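## Task

Put the cartridge marked with a wide purple band into the sealant gun. It must sit all the way forward in the cup of the gun's front ring, with its nozzle poking out through that ring. The plunger rod can only be drawn back while the little thumb plate on the rod, just behind the handle, is held pushed toward the front of the gun. The loaded gun must end up lying on the table itself, not leaning on or resting on any other object. Declare that you are done to finish.

## Robot and tools

Robot: two six-joint arms, left_arm and right_arm, each ending in a two-finger parallel gripper. Each base sits on a tilted plate, and both plates hang from one metal frame behind the arms; for any "too close" message a plate and its half of the frame count as part of that arm. Calibrated base poses in the scene frame: left_arm at (-0.038, +0.263, +0.105) m, quat_wxyz (+0.980, -0.154, +0.127, +0.019); right_arm at (-0.001, -0.257, +0.105) m, quat_wxyz (+0.980, +0.152, +0.130, -0.005).

Frame: every position, orientation, velocity and target uses the scene frame. Its origin is at table-top height, halfway between the arms' nominal bases; +x points out over the table, +y toward left_arm, +z up. Camera left/right sides do not match arm names. A gripper's fingers point along its own +z and close along its own y. end_effector_position is the pinch point between the pads, roughly 1 cm short of the fingertips. Reported positions and orientations may be off by a few cm, more at long reach.

The row: every motion command is built from rows of 16 numbers. First left_arm: x, y, z in metres, then qw, qx, qy, qz (w first), then opening; then the same eight for right_arm. Both arms are always included. x, y, z and the quaternion are an absolute pose for the pinch point, not an offset. Opening runs from -1 (closed) to +1 (fully open, 0.094 m).

execute_actions(actions, cameras): actions is a list of actions; each action is a list of up to 15 rows, one per control step of 1/30 s, so one action lasts 0.5 s; if fewer rows are given the last is repeated to fill 15 steps. A call with an empty list just reports state and images. An action is rejected for both arms if any target lies over 0.6 m from that gripper's current position along any of the gripper's own axes; the first action is judged against the last reported state. To hold an orientation, repeat the same quaternion rather than copying the drifting reported one. An idle arm should be sent, every call, the exact pose it had in the last result before it went idle, with its desired opening. cameras: list of names; omitted, null or ["all"] gives all, [] none; an unknown name voids the call.

move(target, speed, blend, opening_speed, blocking, cameras): target is one 16-number row or a list of up to 15 rows (no 0.6 m check). Each gripper travels a straight line from its Hand target to its pose, turning the short way. speed is metres per second per arm, 0.002 to 0.5, default 0.25 (rotation up to twice that in rad/s); one value or one per target. blend, in metres, rounds corners at intermediate targets; 0 stops at each. opening_speed, at least 0.2 per second on the -1..+1 scale, ramps the fingers; otherwise the first row's openings are sent at once and later rows' openings are applied only after the arms stop there. Paths finish together, take at least 0.5 s and are cut off at 10 s. Nothing is avoided: no collision avoidance against objects or the other arm. Grippers lag and can overshoot, especially fast or with a stretched arm. Do not route a path close to an arm's own base; go around it, or the shoulder posture may flip. blocking=false returns after about 0.5 s while the move continues; a new move takes over from the current point. The result adds a "move:" line with the ending (done, off_target, moving, held, fault) and limits (limits=paced: pose clipped; limits=held: steps withheld). An arm not named there is done, within 10 mm and 2 degrees. Faster and deeper contact presses harder.

wait(seconds): 0 to 10 s, arms keep their last command; returns early if a running move ends. stop(): brakes a running move; needs braking room. zoom_image(camera, region): region [x0, y0, x1, y1] in pixels, (0,0) top-left, at most 504 by 504, on the latest image of a camera that was included. read_manual(section): only "licences". finished_scene(scene): scene number 1 or 2; irreversible; later calls in the same reply go to the next scene. Say you are done, then call it.

Cameras, all 896x504: cam_head_left, cam_head_right, cam_high, cam_low, cam_left_wrist, cam_right_wrist.

Results: per arm, end_effector_position, end_effector_quat_wxyz, Hand target (where the arm is being driven, often short of your command, so send the remainder next), Tool commands, grip_measured (same scale as opening; reads up to 1.6 mm wide when empty, up to about 3 mm narrower than a firmly squeezed hard part), Joint positions (last entry is finger opening in m), Joint velocities ("within noise" means at rest) and Joint torques (include gravity, have offsets; joints 1 to 3 wrap at ±28 N m). Each control step clips your command to 100 mm and 20 degrees from the measured pose. Friction can leave a free gripper a cm or more off target. Pad force is roughly 50 to 64 N; close slowly on fragile items; release by commanding well above grip_measured.

Heat: holding loads, stretched arms or pushing at unreachable poses heats motors. MOTOR HOT appears at 75 °C; at 90 °C an OVER-TEMPERATURE FAULT folds that arm and disables it; at 100 °C it collapses.

Avoid: dropping things or releasing parts still moving, slamming, hard impacts or very hard pushes, and arm-to-arm contact (can end and fail the scene). Anything left off the table fails. Brief tugs or pushes on objects may occur.

Each tool is called after "Emit:" by a JSON object that holds its "fn" and its "kwargs".

## Session

Emit:
{"fn": "execute_actions", "kwargs": {"actions": []}}

Emit:
{"fn": "zoom_image", "kwargs": {"camera": "cam_high", "region": [230, 120, 730, 480]}}

Scene clock: 0.00 s.
left_arm: end_effector_position=(+0.5790, +0.3218, +0.1273) grip_measured=+1.000 end_effector_quat_wxyz=(+0.259, +0.209, +0.943, -0.015) | right_arm: end_effector_position=(+0.2149, +0.0995, +0.1708) grip_measured=+1.000 end_effector_quat_wxyz=(+0.333, +0.032, +0.940, -0.065)
Joint positions: left_arm=[-0.032 2.174 2.063 -0.7 -0.114 0.591 0.094] | right_arm=[1.428 2.523 1.837 -1.293 0.984 1.613 0.094]
Joint velocities: within noise
Joint torques (N m): no reading
Motor temperatures (°C): left_arm=[22 24 22 19 20 20 19] | right_arm=[21 25 23 21 20 22 22]
Heat: left arm: 24 °C; right arm: 25 °C.
Hand target: left_arm +0.5794, +0.3182, +0.1305; +0.262, +0.211, +0.942, -0.018 | right_arm +0.2157, +0.1015, +0.1781; +0.341, +0.033, +0.938, -0.059
Tool commands: left_gripper/opening=+1.0 right_gripper/opening=+1.0

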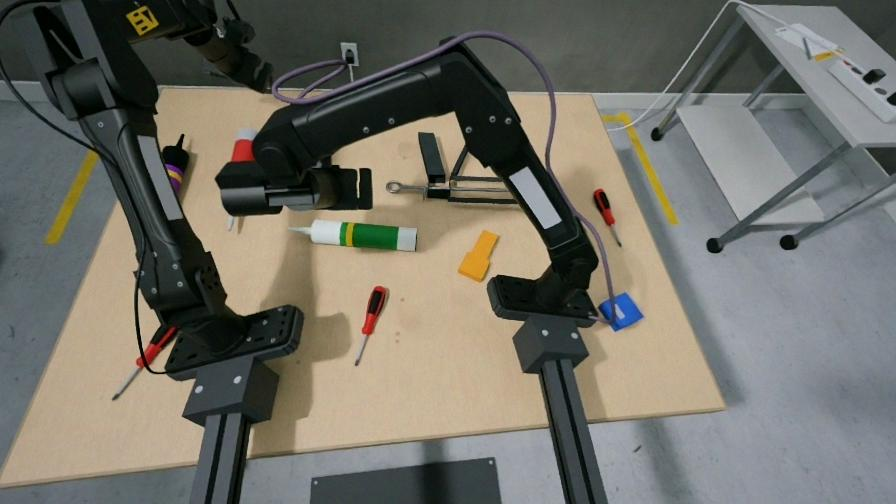

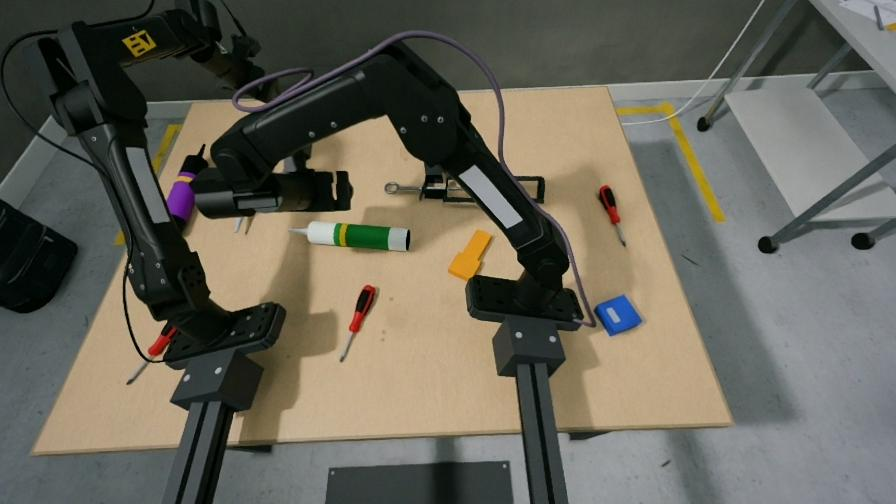

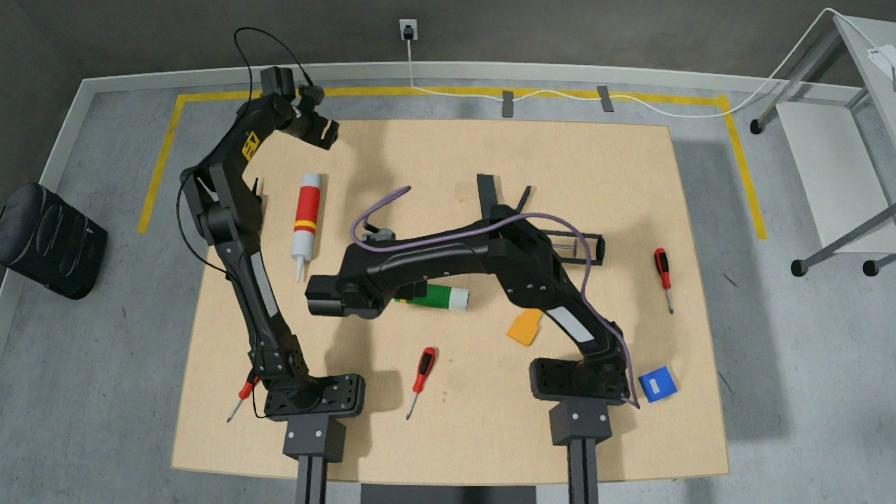

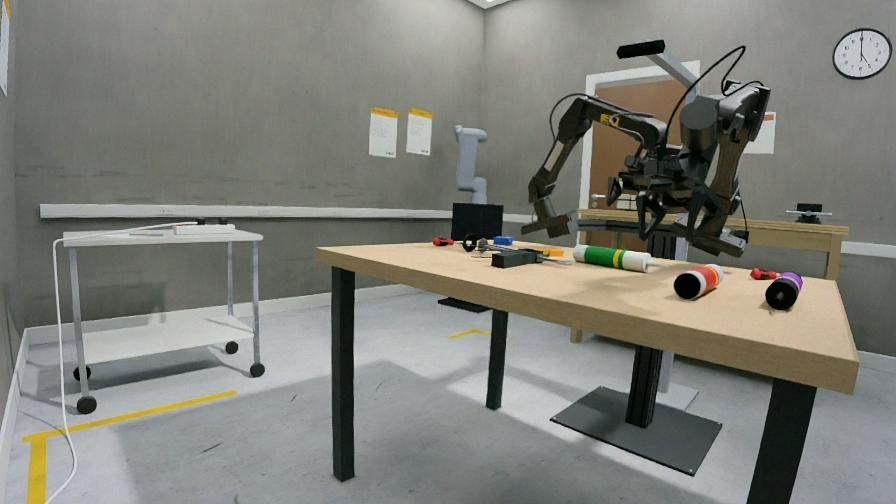

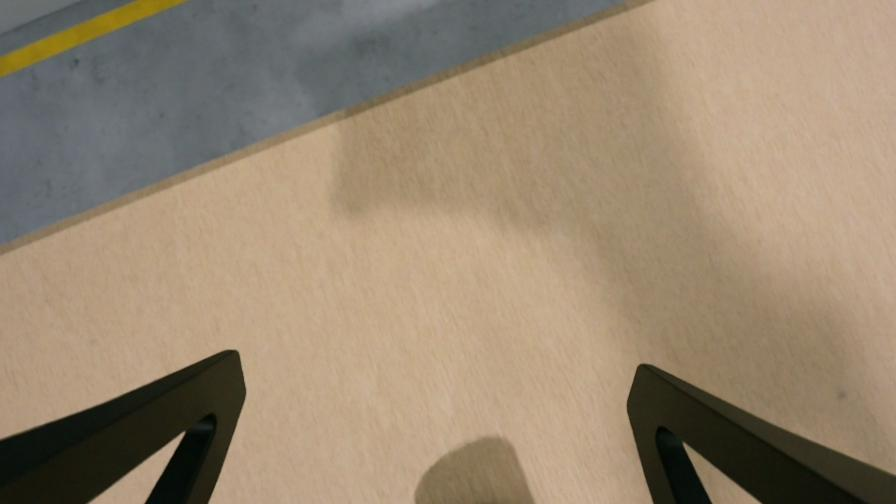

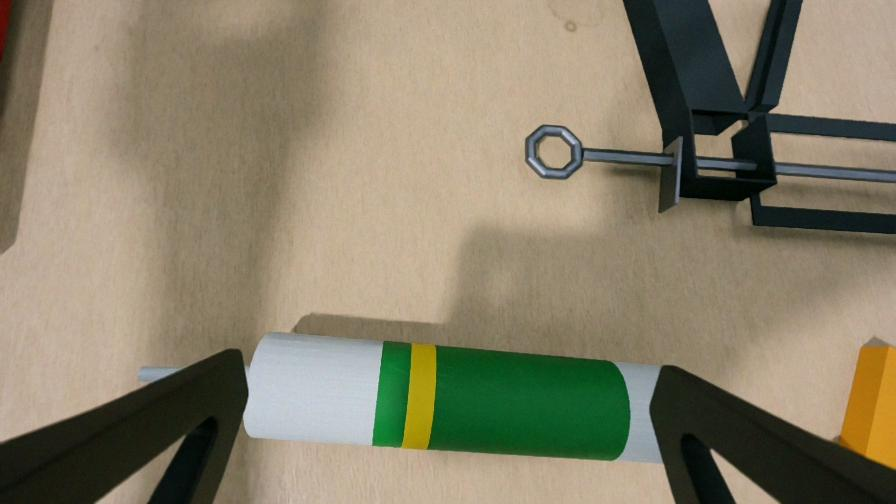

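Scaled by 1.008 from the camera's 896x504 image, which has a finer 1280x720 frame.

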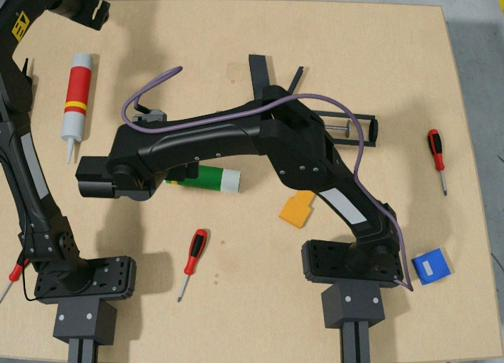

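Emit:
{"fn": "move", "kwargs": {"target": [[0.5,0.36,0.2,0.05,0.1,0.99,0,1.0,0.26,0.0,0.22,0,0.3,0.954,0,0.3],[0.45,0.42,0.25,0,0,1,0,1.0,0.24,-0.18,0.25,0,0.7547,0.6561,0,0.3]], "speed": 0.25, "blend": 0.03}}

Scene clock: 75.93 s.
left_arm: end_effector_position=(+0.4576, +0.4136, +0.2412) grip_measured=+1.000 end_effector_quat_wxyz=(+0.078, +0.010, +0.997, +0.012) | right_arm: end_effector_position=(+0.2476, -0.1770, +0.2519) grip_measured=+0.302 end_effector_quat_wxyz=(-0.092, +0.641, +0.758, +0.074)
Joint positions: left_arm=[0.026 2.075 2.524 -1.576 -0.298 0.175 0.094] | right_arm=[0.712 1.359 1.281 -1.376 0.195 2.071 0.061]
Joint velocities: within noise
Joint torques (N m): left_arm=[-2.52 -15.72 3.89 0.42 -0.03 -0.12] | right_arm=[1.37 -4.26 4.44 0.32 -0.2 0.1]
Motor temperatures (°C): left_arm=[23 42 25 21 20 20 19] | right_arm=[22 30 26 21 21 22 22]
Heat: left arm: 42 °C; right arm: 30 °C.
Hand target: left_arm +0.4500, +0.4199, +0.2493; +0.078, +0.000, +0.997, +0.016 | right_arm +0.2405, -0.1803, +0.2498; -0.098, +0.643, +0.757, +0.066
Off the commanded pose: left_arm 0.013 m, 9 deg | right_arm 0.008 m, 22 deg; orientation clipped.
joint sent to its limit (left arm) — joint 4 (wrist pitch), lower limit. The joint targets are off in orientation, not in position.
joint sent to its limit (right arm) — joint 6 (wrist roll), upper limit. The joint targets are off in orientation, not in position.
move: off_target (left_arm, right_arm); limits=paced

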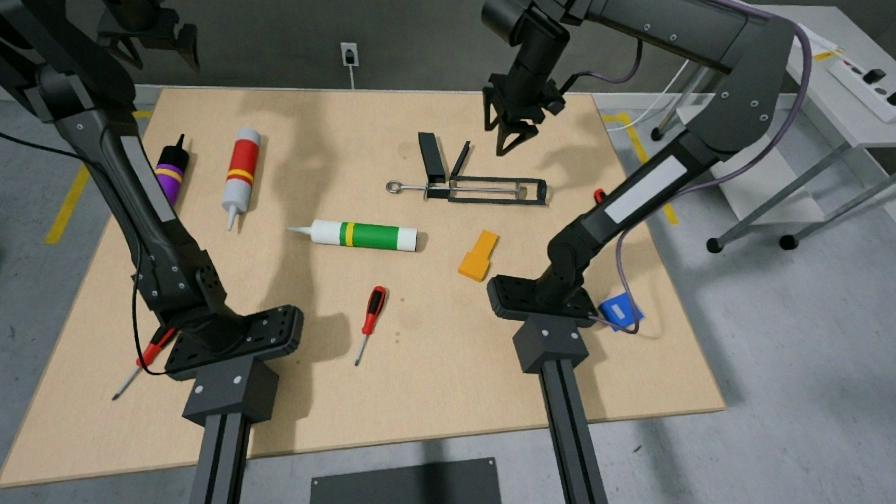

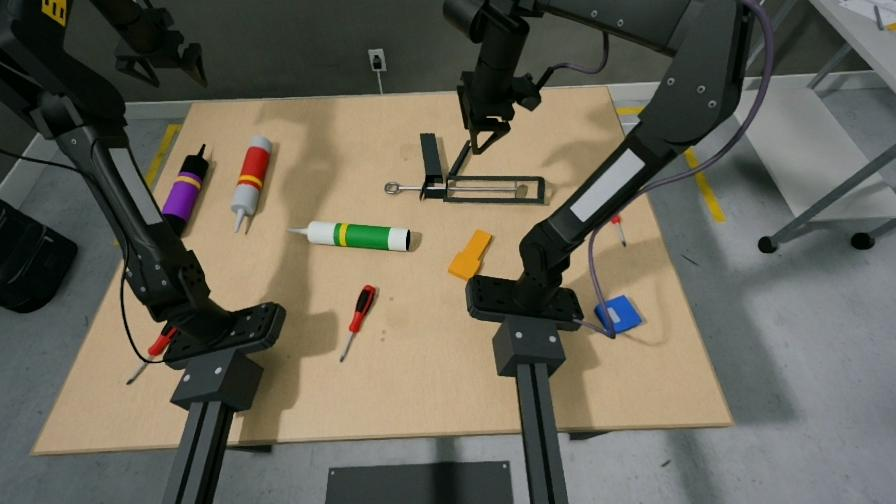

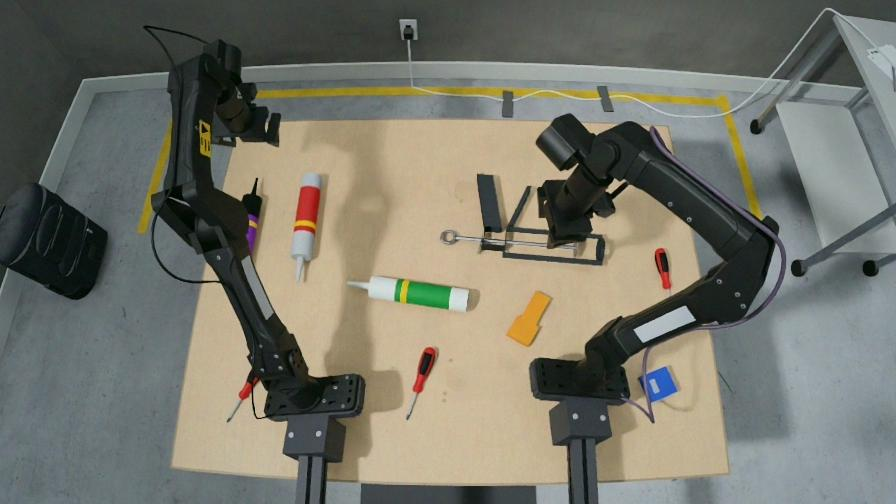

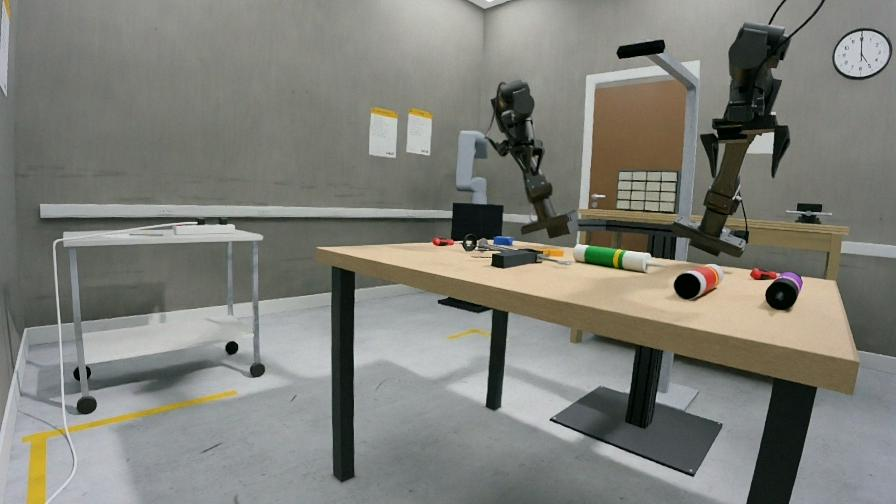

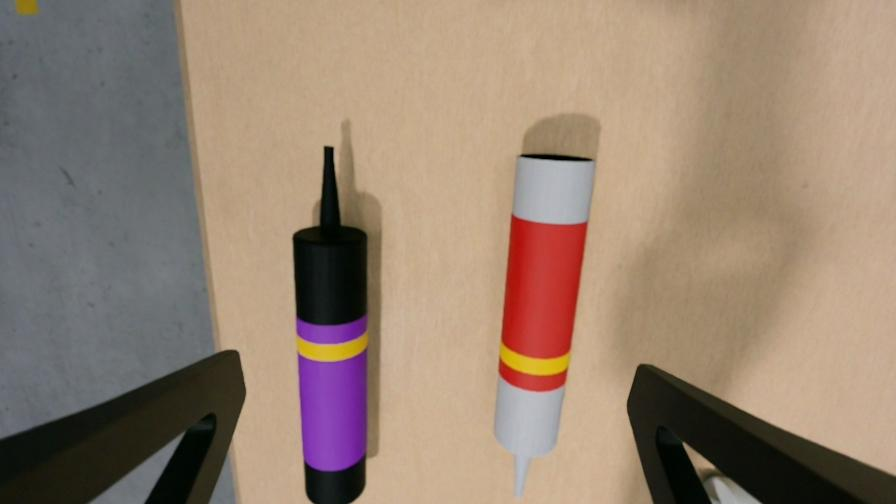

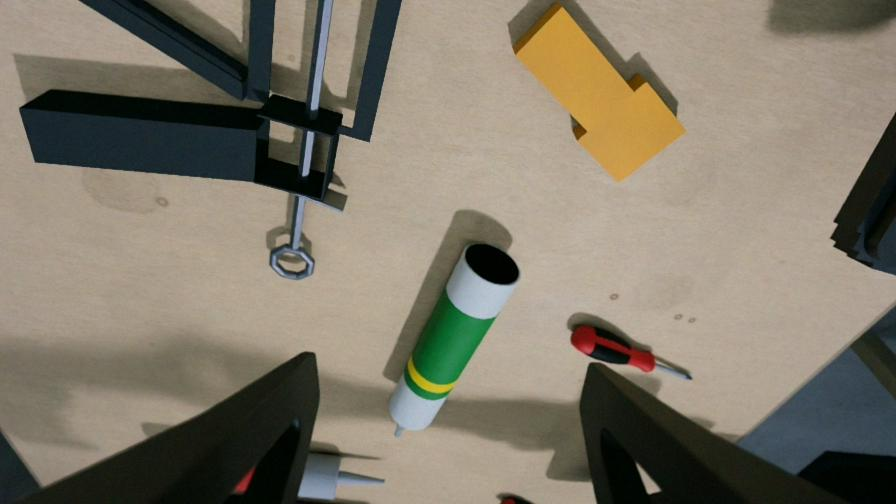

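Emit:
{"fn": "move", "kwargs": {"target": [[0.38,0.12,0.15,0.2288,0.6983,0.6288,-0.2541,0.2,0.325,-0.111,0.14,0,0.0506,0.9987,0,1.0]], "speed": 0.2}}

Scene clock: 166.40 s.
left_arm: end_effector_position=(+0.3785, +0.1326, +0.1474) grip_measured=+0.202 end_effector_quat_wxyz=(+0.220, +0.692, +0.643, -0.243) | right_arm: end_effector_position=(+0.3126, -0.1150, +0.1377) grip_measured=+0.998 end_effector_quat_wxyz=(-0.015, +0.047, +0.999, -0.004)
Joint positions: left_arm=[-0.286 1.929 1.561 -0.946 0.298 1.431 0.056] | right_arm=[0.692 1.862 1.343 -1.074 0.389 0.786 0.094]
Joint velocities: within noise
Joint torques (N m): left_arm=[-5.56 -8.99 6.91 0.34 0.65 0.12] | right_arm=[2.71 -5.82 8.87 0.36 0.13 -0.06]
Motor temperatures (°C): left_arm=[23 38 24 21 21 20 19] | right_arm=[21 28 26 21 21 22 22]
Heat: left arm: 38 °C; right arm: 28 °C.
Hand target: left_arm +0.3796, +0.1203, +0.1501; +0.229, +0.698, +0.629, -0.254 | right_arm +0.3247, -0.1113, +0.1402; +0.000, +0.051, +0.999, +0.000
Off the commanded pose: left_arm 0.013 m, 2 deg | right_arm 0.013 m, 2 deg.
move: off_target (left_arm, right_arm)

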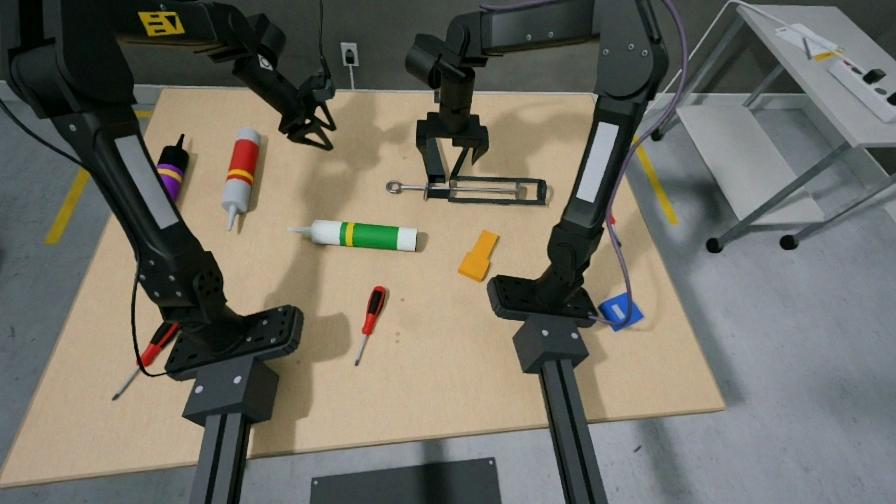

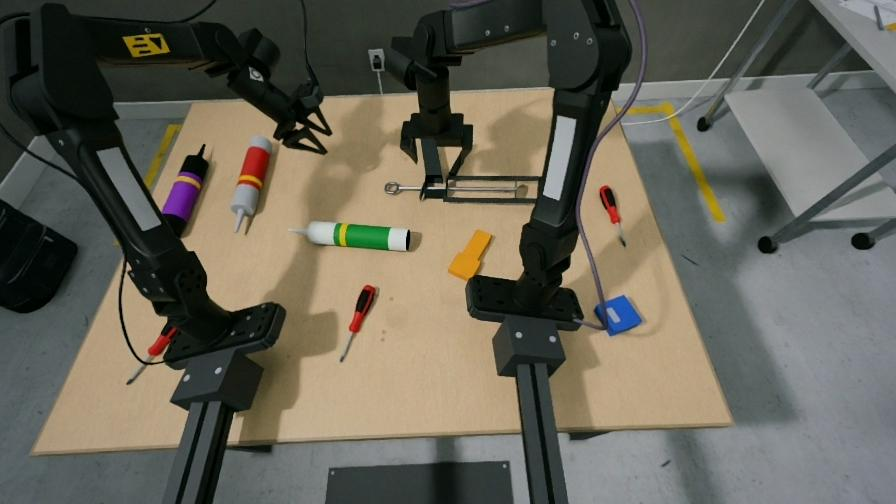

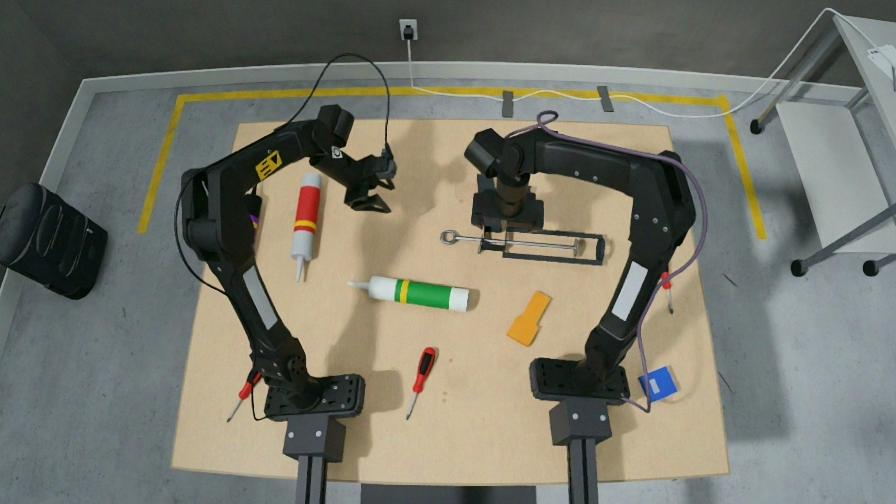

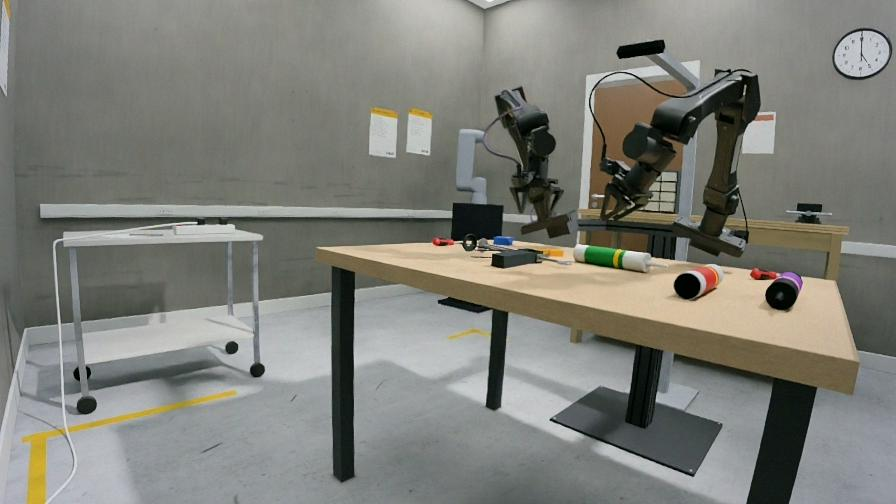

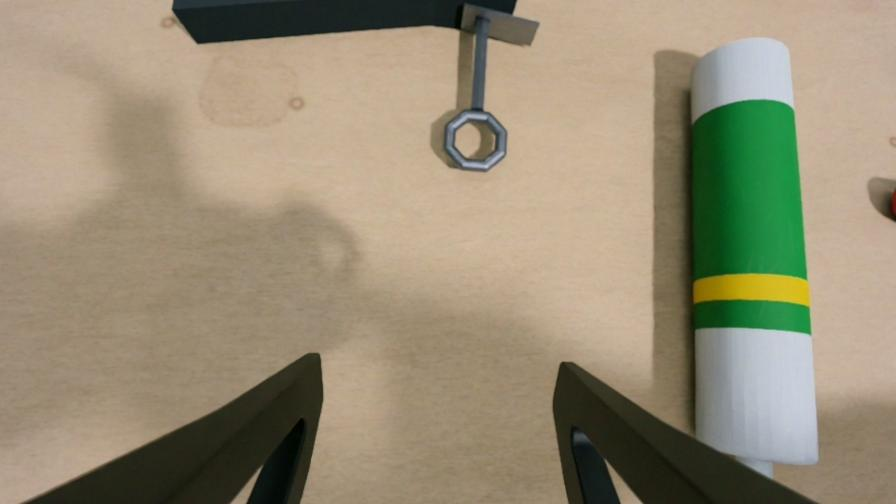

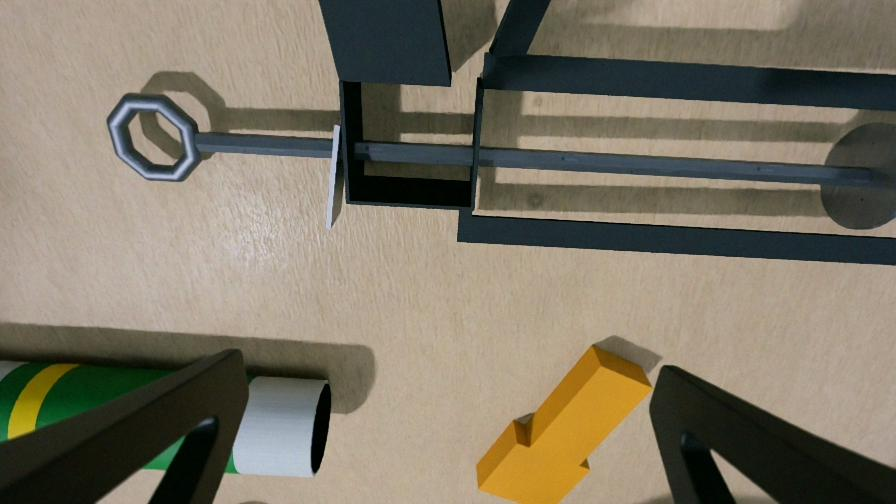

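Emit:
{"fn": "move", "kwargs": {"target": [[0.38,0.11,0.14,0.2288,0.6983,0.6288,-0.2541,0.2,0.336,-0.095,0.08,0,0.0506,0.9987,0,1.0]], "speed": 0.1, "cameras": ["cam_right_wrist"]}}

Scene clock: 197.13 s.
left_arm: end_effector_position=(+0.3831, +0.1242, +0.1424) grip_measured=+0.202 end_effector_quat_wxyz=(+0.228, +0.695, +0.639, -0.240) | right_arm: end_effector_position=(+0.3385, -0.0938, +0.0868) grip_measured=+0.998 end_effector_quat_wxyz=(+0.000, +0.057, +0.998, +0.008)
Joint positions: left_arm=[-0.297 1.95 1.561 -0.909 0.299 1.432 0.056] | right_arm=[0.638 2.004 1.343 -0.868 0.389 0.73 0.094]
Joint velocities: within noise
Joint torques (N m): left_arm=[-5.89 -8.94 5.61 0.46 0.61 -0.03] | right_arm=[3.22 -6.86 4.27 0.47 0.11 -0.02]
Motor temperatures (°C): left_arm=[24 33 24 21 21 20 19] | right_arm=[21 28 28 21 21 22 22]
Heat: left arm: 33 °C; right arm: 28 °C.
Hand target: left_arm +0.3796, +0.1104, +0.1400; +0.229, +0.698, +0.629, -0.254 | right_arm +0.3359, -0.0951, +0.0801; +0.000, +0.051, +0.999, +0.000
Off the commanded pose: left_arm 0.015 m, 2 deg | right_arm 0.007 m, 1 deg.
move: off_target (left_arm)
Images, in order (width x height): cam_right_wrist 896x504.

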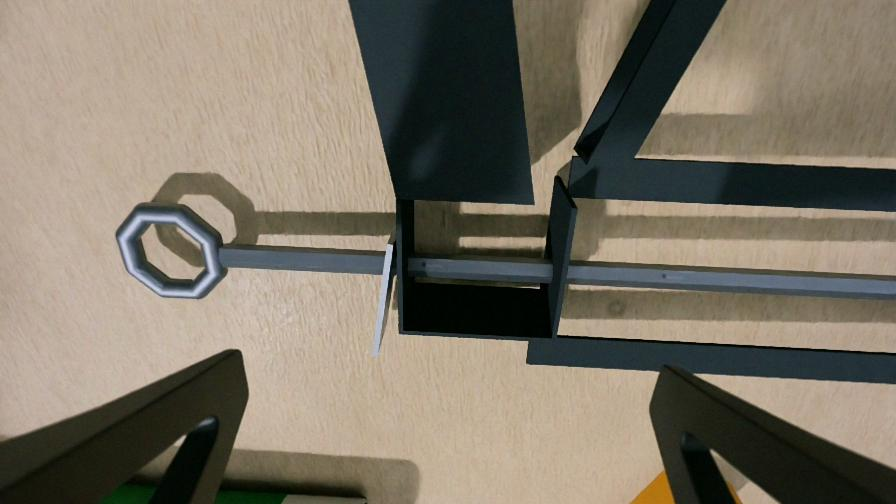

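Emit:
{"fn": "move", "kwargs": {"target": [[0.38,0.10,0.14,0.2288,0.6983,0.6288,-0.2541,0.2,0.3235,-0.101,0.045,0,0.0506,0.9987,0,1.0]], "speed": 0.08, "cameras": ["cam_right_wrist"]}}

Scene clock: 216.73 s.
left_arm: end_effector_position=(+0.3818, +0.1129, +0.1421) grip_measured=+0.202 end_effector_quat_wxyz=(+0.229, +0.697, +0.635, -0.242) | right_arm: end_effector_position=(+0.3272, -0.0993, +0.0520) grip_measured=+0.998 end_effector_quat_wxyz=(+0.001, +0.057, +0.998, +0.008)
Joint positions: left_arm=[-0.321 1.962 1.561 -0.894 0.299 1.417 0.056] | right_arm=[0.606 2.021 1.219 -0.711 0.389 0.695 0.094]
Joint velocities: within noise
Joint torques (N m): left_arm=[-5.91 -8.95 5.98 0.48 0.54 -0.11] | right_arm=[3.14 -6.65 3.77 0.47 0.11 -0.04]
Motor temperatures (°C): left_arm=[24 35 24 21 21 20 19] | right_arm=[21 30 26 21 21 22 22]
Heat: left arm: 35 °C; right arm: 30 °C.
Hand target: left_arm +0.3796, +0.1002, +0.1401; +0.229, +0.698, +0.629, -0.254 | right_arm +0.3234, -0.1011, +0.0452; +0.000, +0.051, +0.999, +0.000
Off the commanded pose: left_arm 0.013 m, 2 deg | right_arm 0.008 m, 1 deg.
move: off_target (left_arm)
Images, in order (width x height): cam_right_wrist 896x504.

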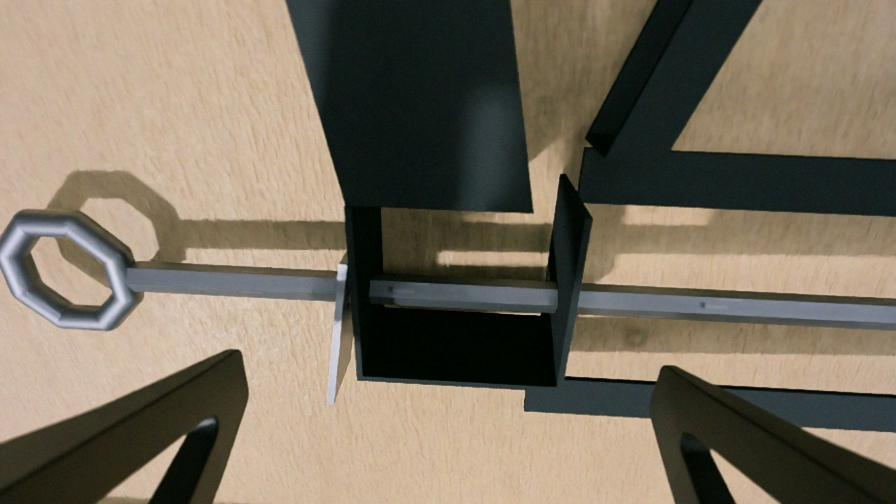

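Emit:
{"fn": "move", "kwargs": {"target": [[0.38,0.10,0.14,0.2288,0.6983,0.6288,-0.2541,0.2,0.3225,-0.102,0.022,0,0.0506,0.9987,0,1.0]], "speed": 0.06, "cameras": ["cam_right_wrist","cam_low"]}}

Emit:
{"fn": "zoom_image", "kwargs": {"camera": "cam_low", "region": [450, 200, 610, 290]}}

Scene clock: 225.67 s.
left_arm: end_effector_position=(+0.3819, +0.1129, +0.1421) grip_measured=+0.202 end_effector_quat_wxyz=(+0.229, +0.697, +0.635, -0.242) | right_arm: end_effector_position=(+0.3247, -0.1017, +0.0294) grip_measured=+0.998 end_effector_quat_wxyz=(-0.002, +0.056, +0.998, +0.005)
Joint positions: left_arm=[-0.321 1.962 1.561 -0.893 0.299 1.417 0.056] | right_arm=[0.58 2.064 1.186 -0.635 0.389 0.669 0.094]
Joint velocities: within noise
Joint torques (N m): left_arm=[-5.9 -8.94 6.01 0.46 0.55 -0.11] | right_arm=[3.14 -6.64 3.43 0.56 0.09 -0.07]
Motor temperatures (°C): left_arm=[24 35 24 21 21 20 19] | right_arm=[21 30 26 21 21 22 22]
Heat: left arm: 35 °C; right arm: 30 °C.
Hand target: left_arm +0.3796, +0.1002, +0.1401; +0.229, +0.698, +0.629, -0.254 | right_arm +0.3223, -0.1021, +0.0222; +0.000, +0.051, +0.999, +0.000
Off the commanded pose: left_arm 0.013 m, 2 deg | right_arm 0.008 m, 1 deg.
move: off_target (left_arm)
Images, in order (width x height): cam_low 896x504, cam_right_wrist 896x504.

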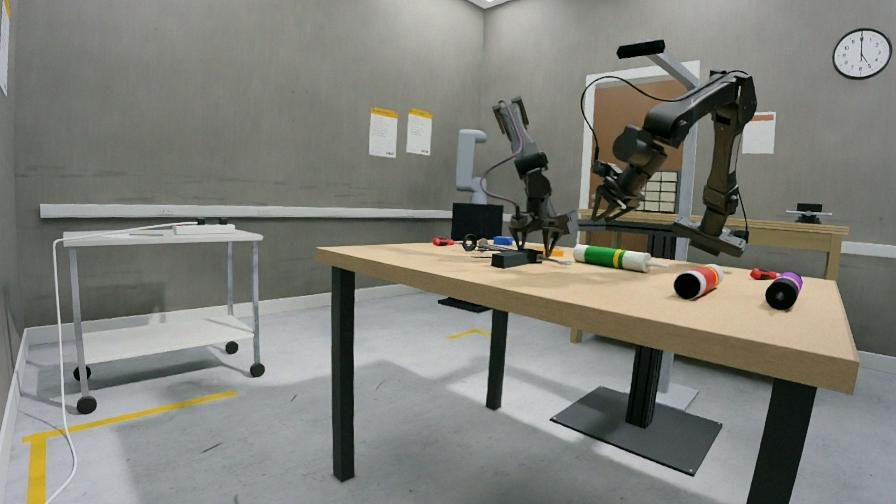

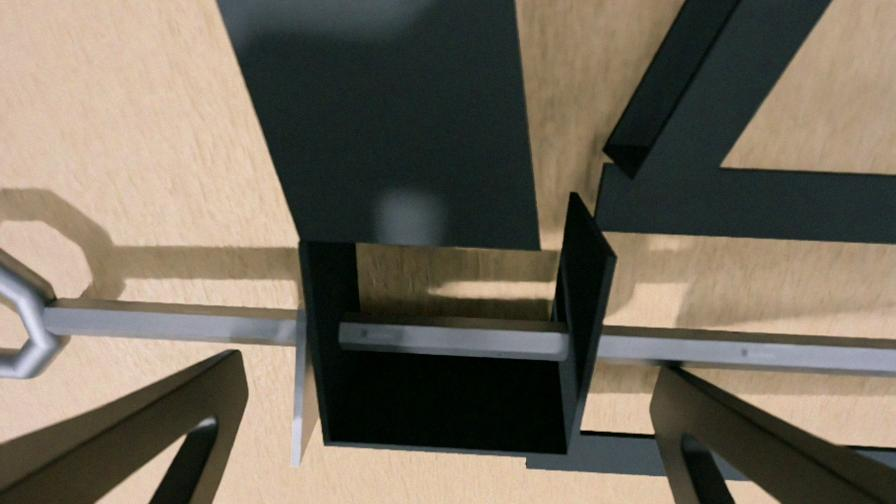

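Scaled by 3.150 from the camera's 896x504 image, which has a finer 1280x720 frame.

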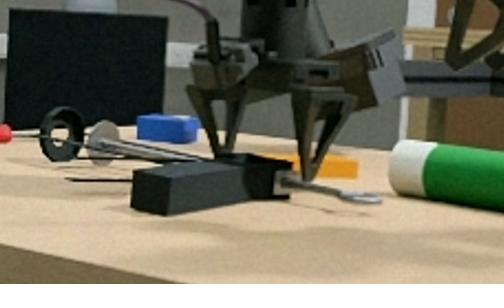

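Emit:
{"fn": "move", "kwargs": {"target": [[0.38,0.10,0.14,0.2288,0.6983,0.6288,-0.2541,0.2,0.3200,-0.102,0.022,0,0.0506,0.9987,0,1.0],[0.38,0.10,0.14,0.2288,0.6983,0.6288,-0.2541,0.2,0.3200,-0.102,0.022,0,0.0506,0.9987,0,0.2]], "speed": 0.04, "opening_speed": 0.4, "cameras": ["cam_right_wrist","cam_low"]}}

Emit:
{"fn": "zoom_image", "kwargs": {"camera": "cam_low", "region": [450, 200, 610, 290]}}

Scene clock: 240.00 s.
left_arm: end_effector_position=(+0.3819, +0.1129, +0.1421) grip_measured=+0.202 end_effector_quat_wxyz=(+0.229, +0.697, +0.635, -0.242) | right_arm: end_effector_position=(+0.3247, -0.0995, +0.0277) grip_measured=+0.208 end_effector_quat_wxyz=(+0.001, +0.058, +0.998, +0.011)
Joint positions: left_arm=[-0.321 1.962 1.561 -0.893 0.299 1.417 0.056] | right_arm=[0.58 2.064 1.176 -0.614 0.383 0.668 0.057]
Joint velocities: within noise
Joint torques (N m): left_arm=[-5.91 -8.92 6 0.46 0.55 -0.11] | right_arm=[3.38 -6.95 3.33 0.39 0.16 -0.04]
Motor temperatures (°C): left_arm=[24 35 24 21 21 20 19] | right_arm=[22 29 25 21 21 22 22]
Heat: left arm: 35 °C; right arm: 29 °C.
Hand target: left_arm +0.3795, +0.1002, +0.1401; +0.229, +0.698, +0.629, -0.254 | right_arm +0.3199, -0.1020, +0.0221; +0.000, +0.051, +0.999, +0.000
Off the commanded pose: left_arm 0.013 m, 2 deg | right_arm 0.008 m, 1 deg.
move: off_target (left_arm)
Images, in order (width x height): cam_low 896x504, cam_right_wrist 896x504.

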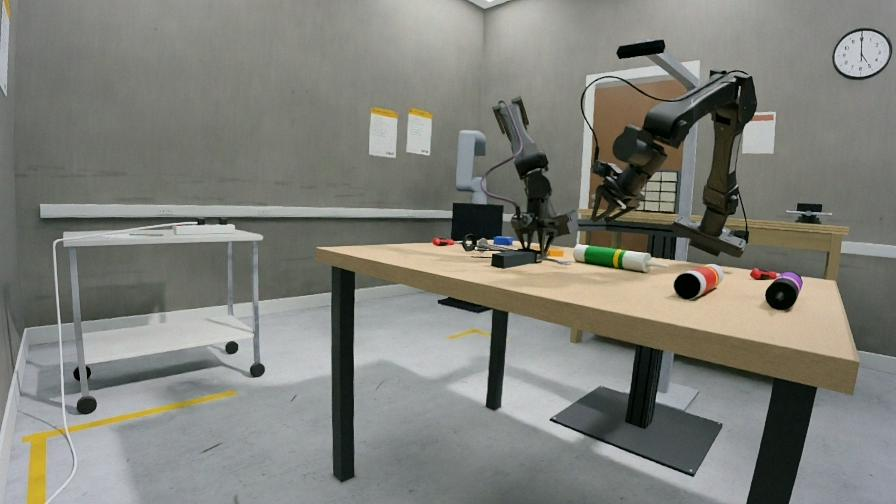

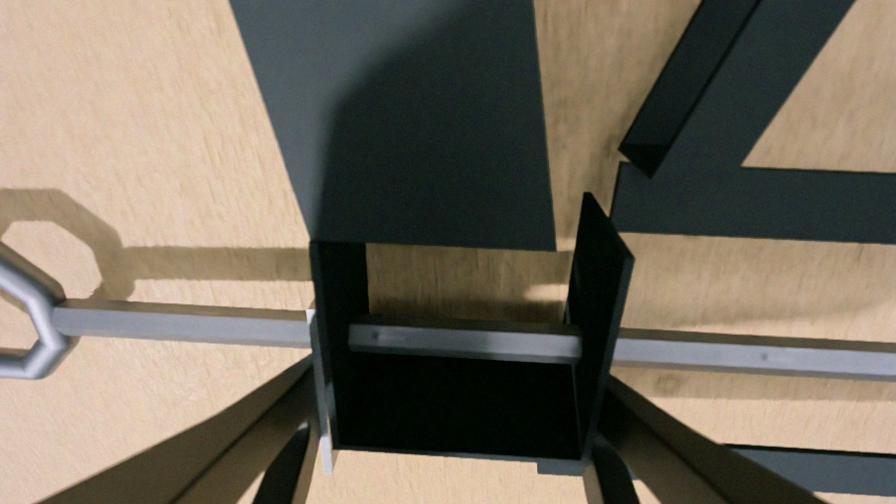

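Scaled by 3.150 from the camera's 896x504 image, which has a finer 1280x720 frame.

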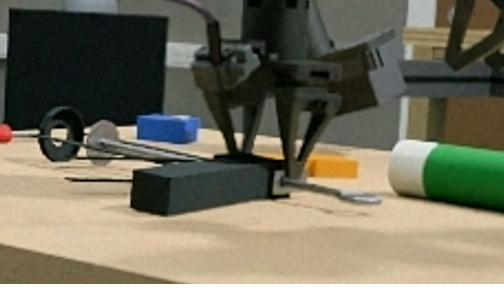

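Emit:
{"fn": "move", "kwargs": {"target": [[0.355,0.052,0.085,0.2288,0.6983,0.6288,-0.2541,0.2,0.3200,-0.102,0.022,0,0.0506,0.9987,0,0.05]], "speed": 0.1, "opening_speed": 0.5, "cameras": ["cam_right_wrist","cam_left_wrist","cam_head_left"]}}

Scene clock: 259.67 s.
left_arm: end_effector_position=(+0.3666, +0.0616, +0.0935) grip_measured=+0.202 end_effector_quat_wxyz=(+0.242, +0.695, +0.632, -0.243) | right_arm: end_effector_position=(+0.3246, -0.0995, +0.0277) grip_measured=+0.164 end_effector_quat_wxyz=(+0.000, +0.058, +0.998, +0.010)
Joint positions: left_arm=[-0.396 2.046 1.406 -0.612 0.292 1.343 0.056] | right_arm=[0.58 2.064 1.176 -0.615 0.383 0.668 0.055]
Joint velocities: within noise
Joint torques (N m): left_arm=[-6.01 -9.26 3.81 0.56 0.42 -0.13] | right_arm=[3.37 -6.95 3.33 0.4 0.15 -0.04]
Motor temperatures (°C): left_arm=[24 35 24 21 21 20 19] | right_arm=[22 29 25 21 21 22 23]
Heat: left arm: 35 °C; right arm: 29 °C.
Hand target: left_arm +0.3549, +0.0525, +0.0853; +0.229, +0.698, +0.629, -0.254 | right_arm +0.3199, -0.1021, +0.0221; +0.000, +0.051, +0.999, +0.000
Off the commanded pose: left_arm 0.017 m, 2 deg | right_arm 0.008 m, 1 deg.
move: off_target (left_arm)
Images, in order (width x height): cam_head_left 896x504, cam_left_wrist 896x504, cam_right_wrist 896x504.

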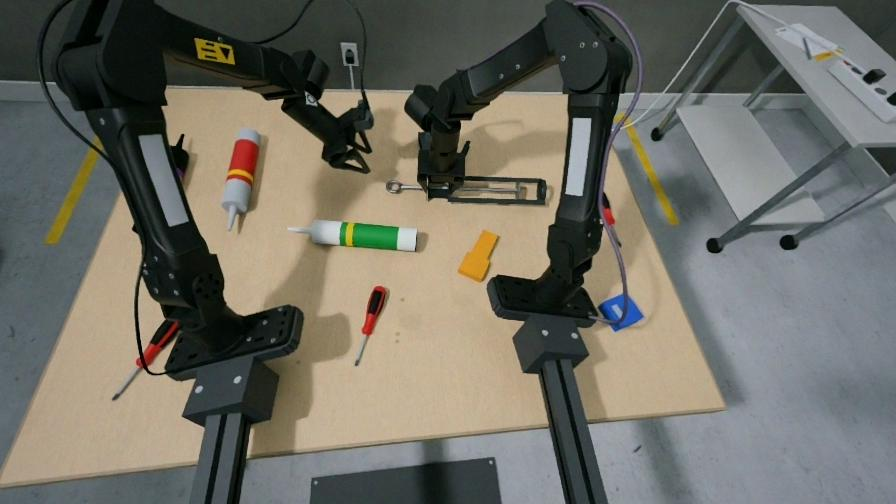

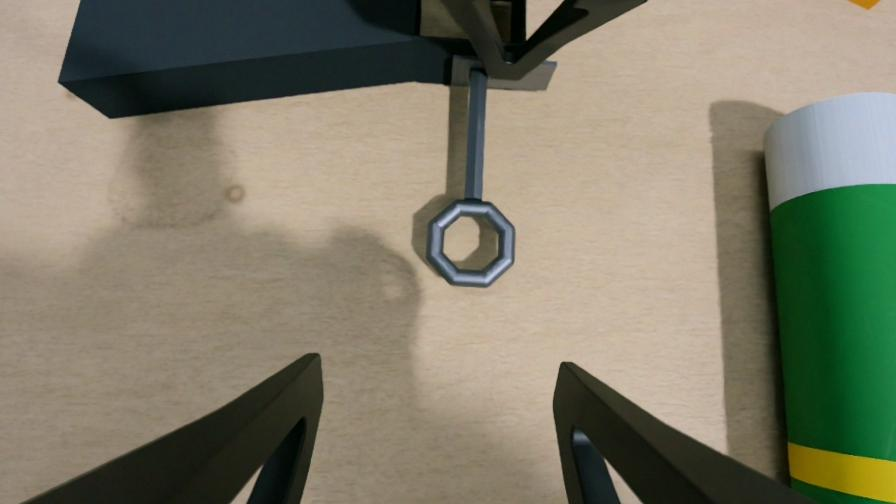

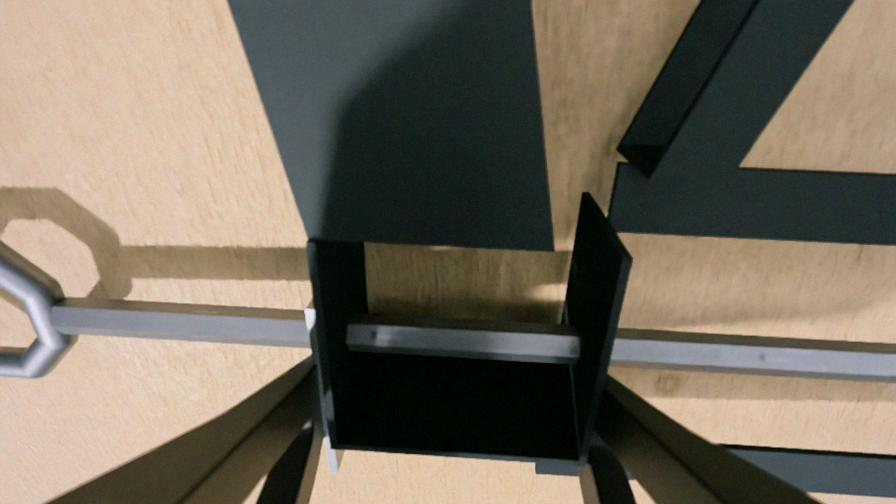

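Emit:
{"fn": "move", "kwargs": {"target": [[0.342,0.017,0.042,0.2288,0.6983,0.6288,-0.2541,0.1,0.3200,-0.102,0.022,0,0.0506,0.9987,0,0.05]], "speed": 0.08, "cameras": ["cam_left_wrist","cam_head_left"]}}

Scene clock: 272.13 s.
left_arm: end_effector_position=(+0.3560, +0.0265, +0.0508) grip_measured=+0.102 end_effector_quat_wxyz=(+0.243, +0.694, +0.633, -0.243) | right_arm: end_effector_position=(+0.3246, -0.0995, +0.0277) grip_measured=+0.164 end_effector_quat_wxyz=(+0.000, +0.058, +0.998, +0.010)
Joint positions: left_arm=[-0.44 2.164 1.358 -0.431 0.279 1.297 0.052] | right_arm=[0.58 2.064 1.176 -0.615 0.383 0.668 0.055]
Joint velocities: within noise
Joint torques (N m): left_arm=[-6.45 -9.42 3.44 0.61 0.41 -0.12] | right_arm=[3.37 -6.95 3.33 0.4 0.16 -0.04]
Motor temperatures (°C): left_arm=[24 35 24 21 21 20 19] | right_arm=[22 29 25 21 21 22 23]
Heat: left arm: 35 °C; right arm: 29 °C.
Hand target: left_arm +0.3418, +0.0176, +0.0423; +0.229, +0.698, +0.629, -0.254 | right_arm +0.3199, -0.1021, +0.0221; +0.000, +0.051, +0.999, +0.000
Off the commanded pose: left_arm 0.019 m, 2 deg | right_arm 0.008 m, 1 deg.
move: off_target (left_arm)
Images, in order (width x height): cam_head_left 896x504, cam_left_wrist 896x504.

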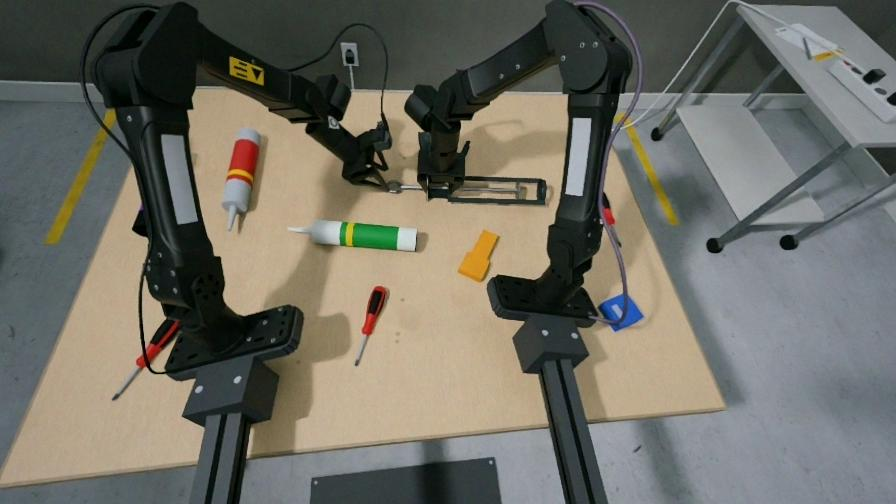

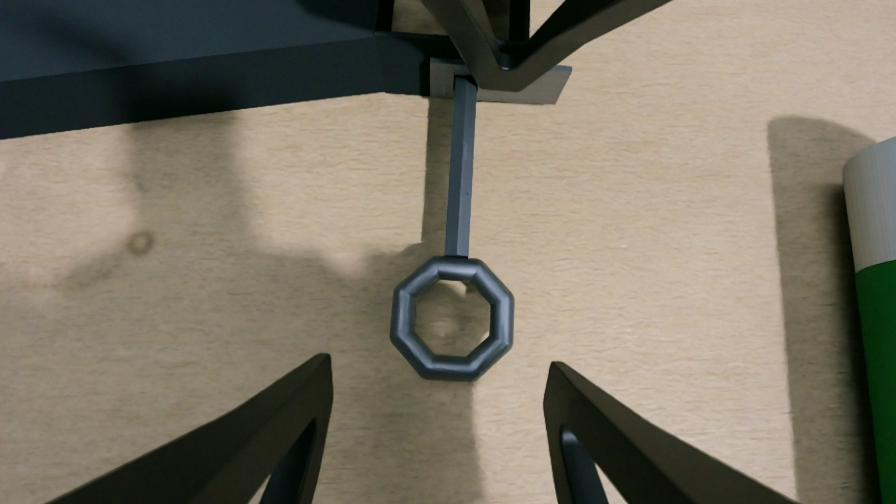

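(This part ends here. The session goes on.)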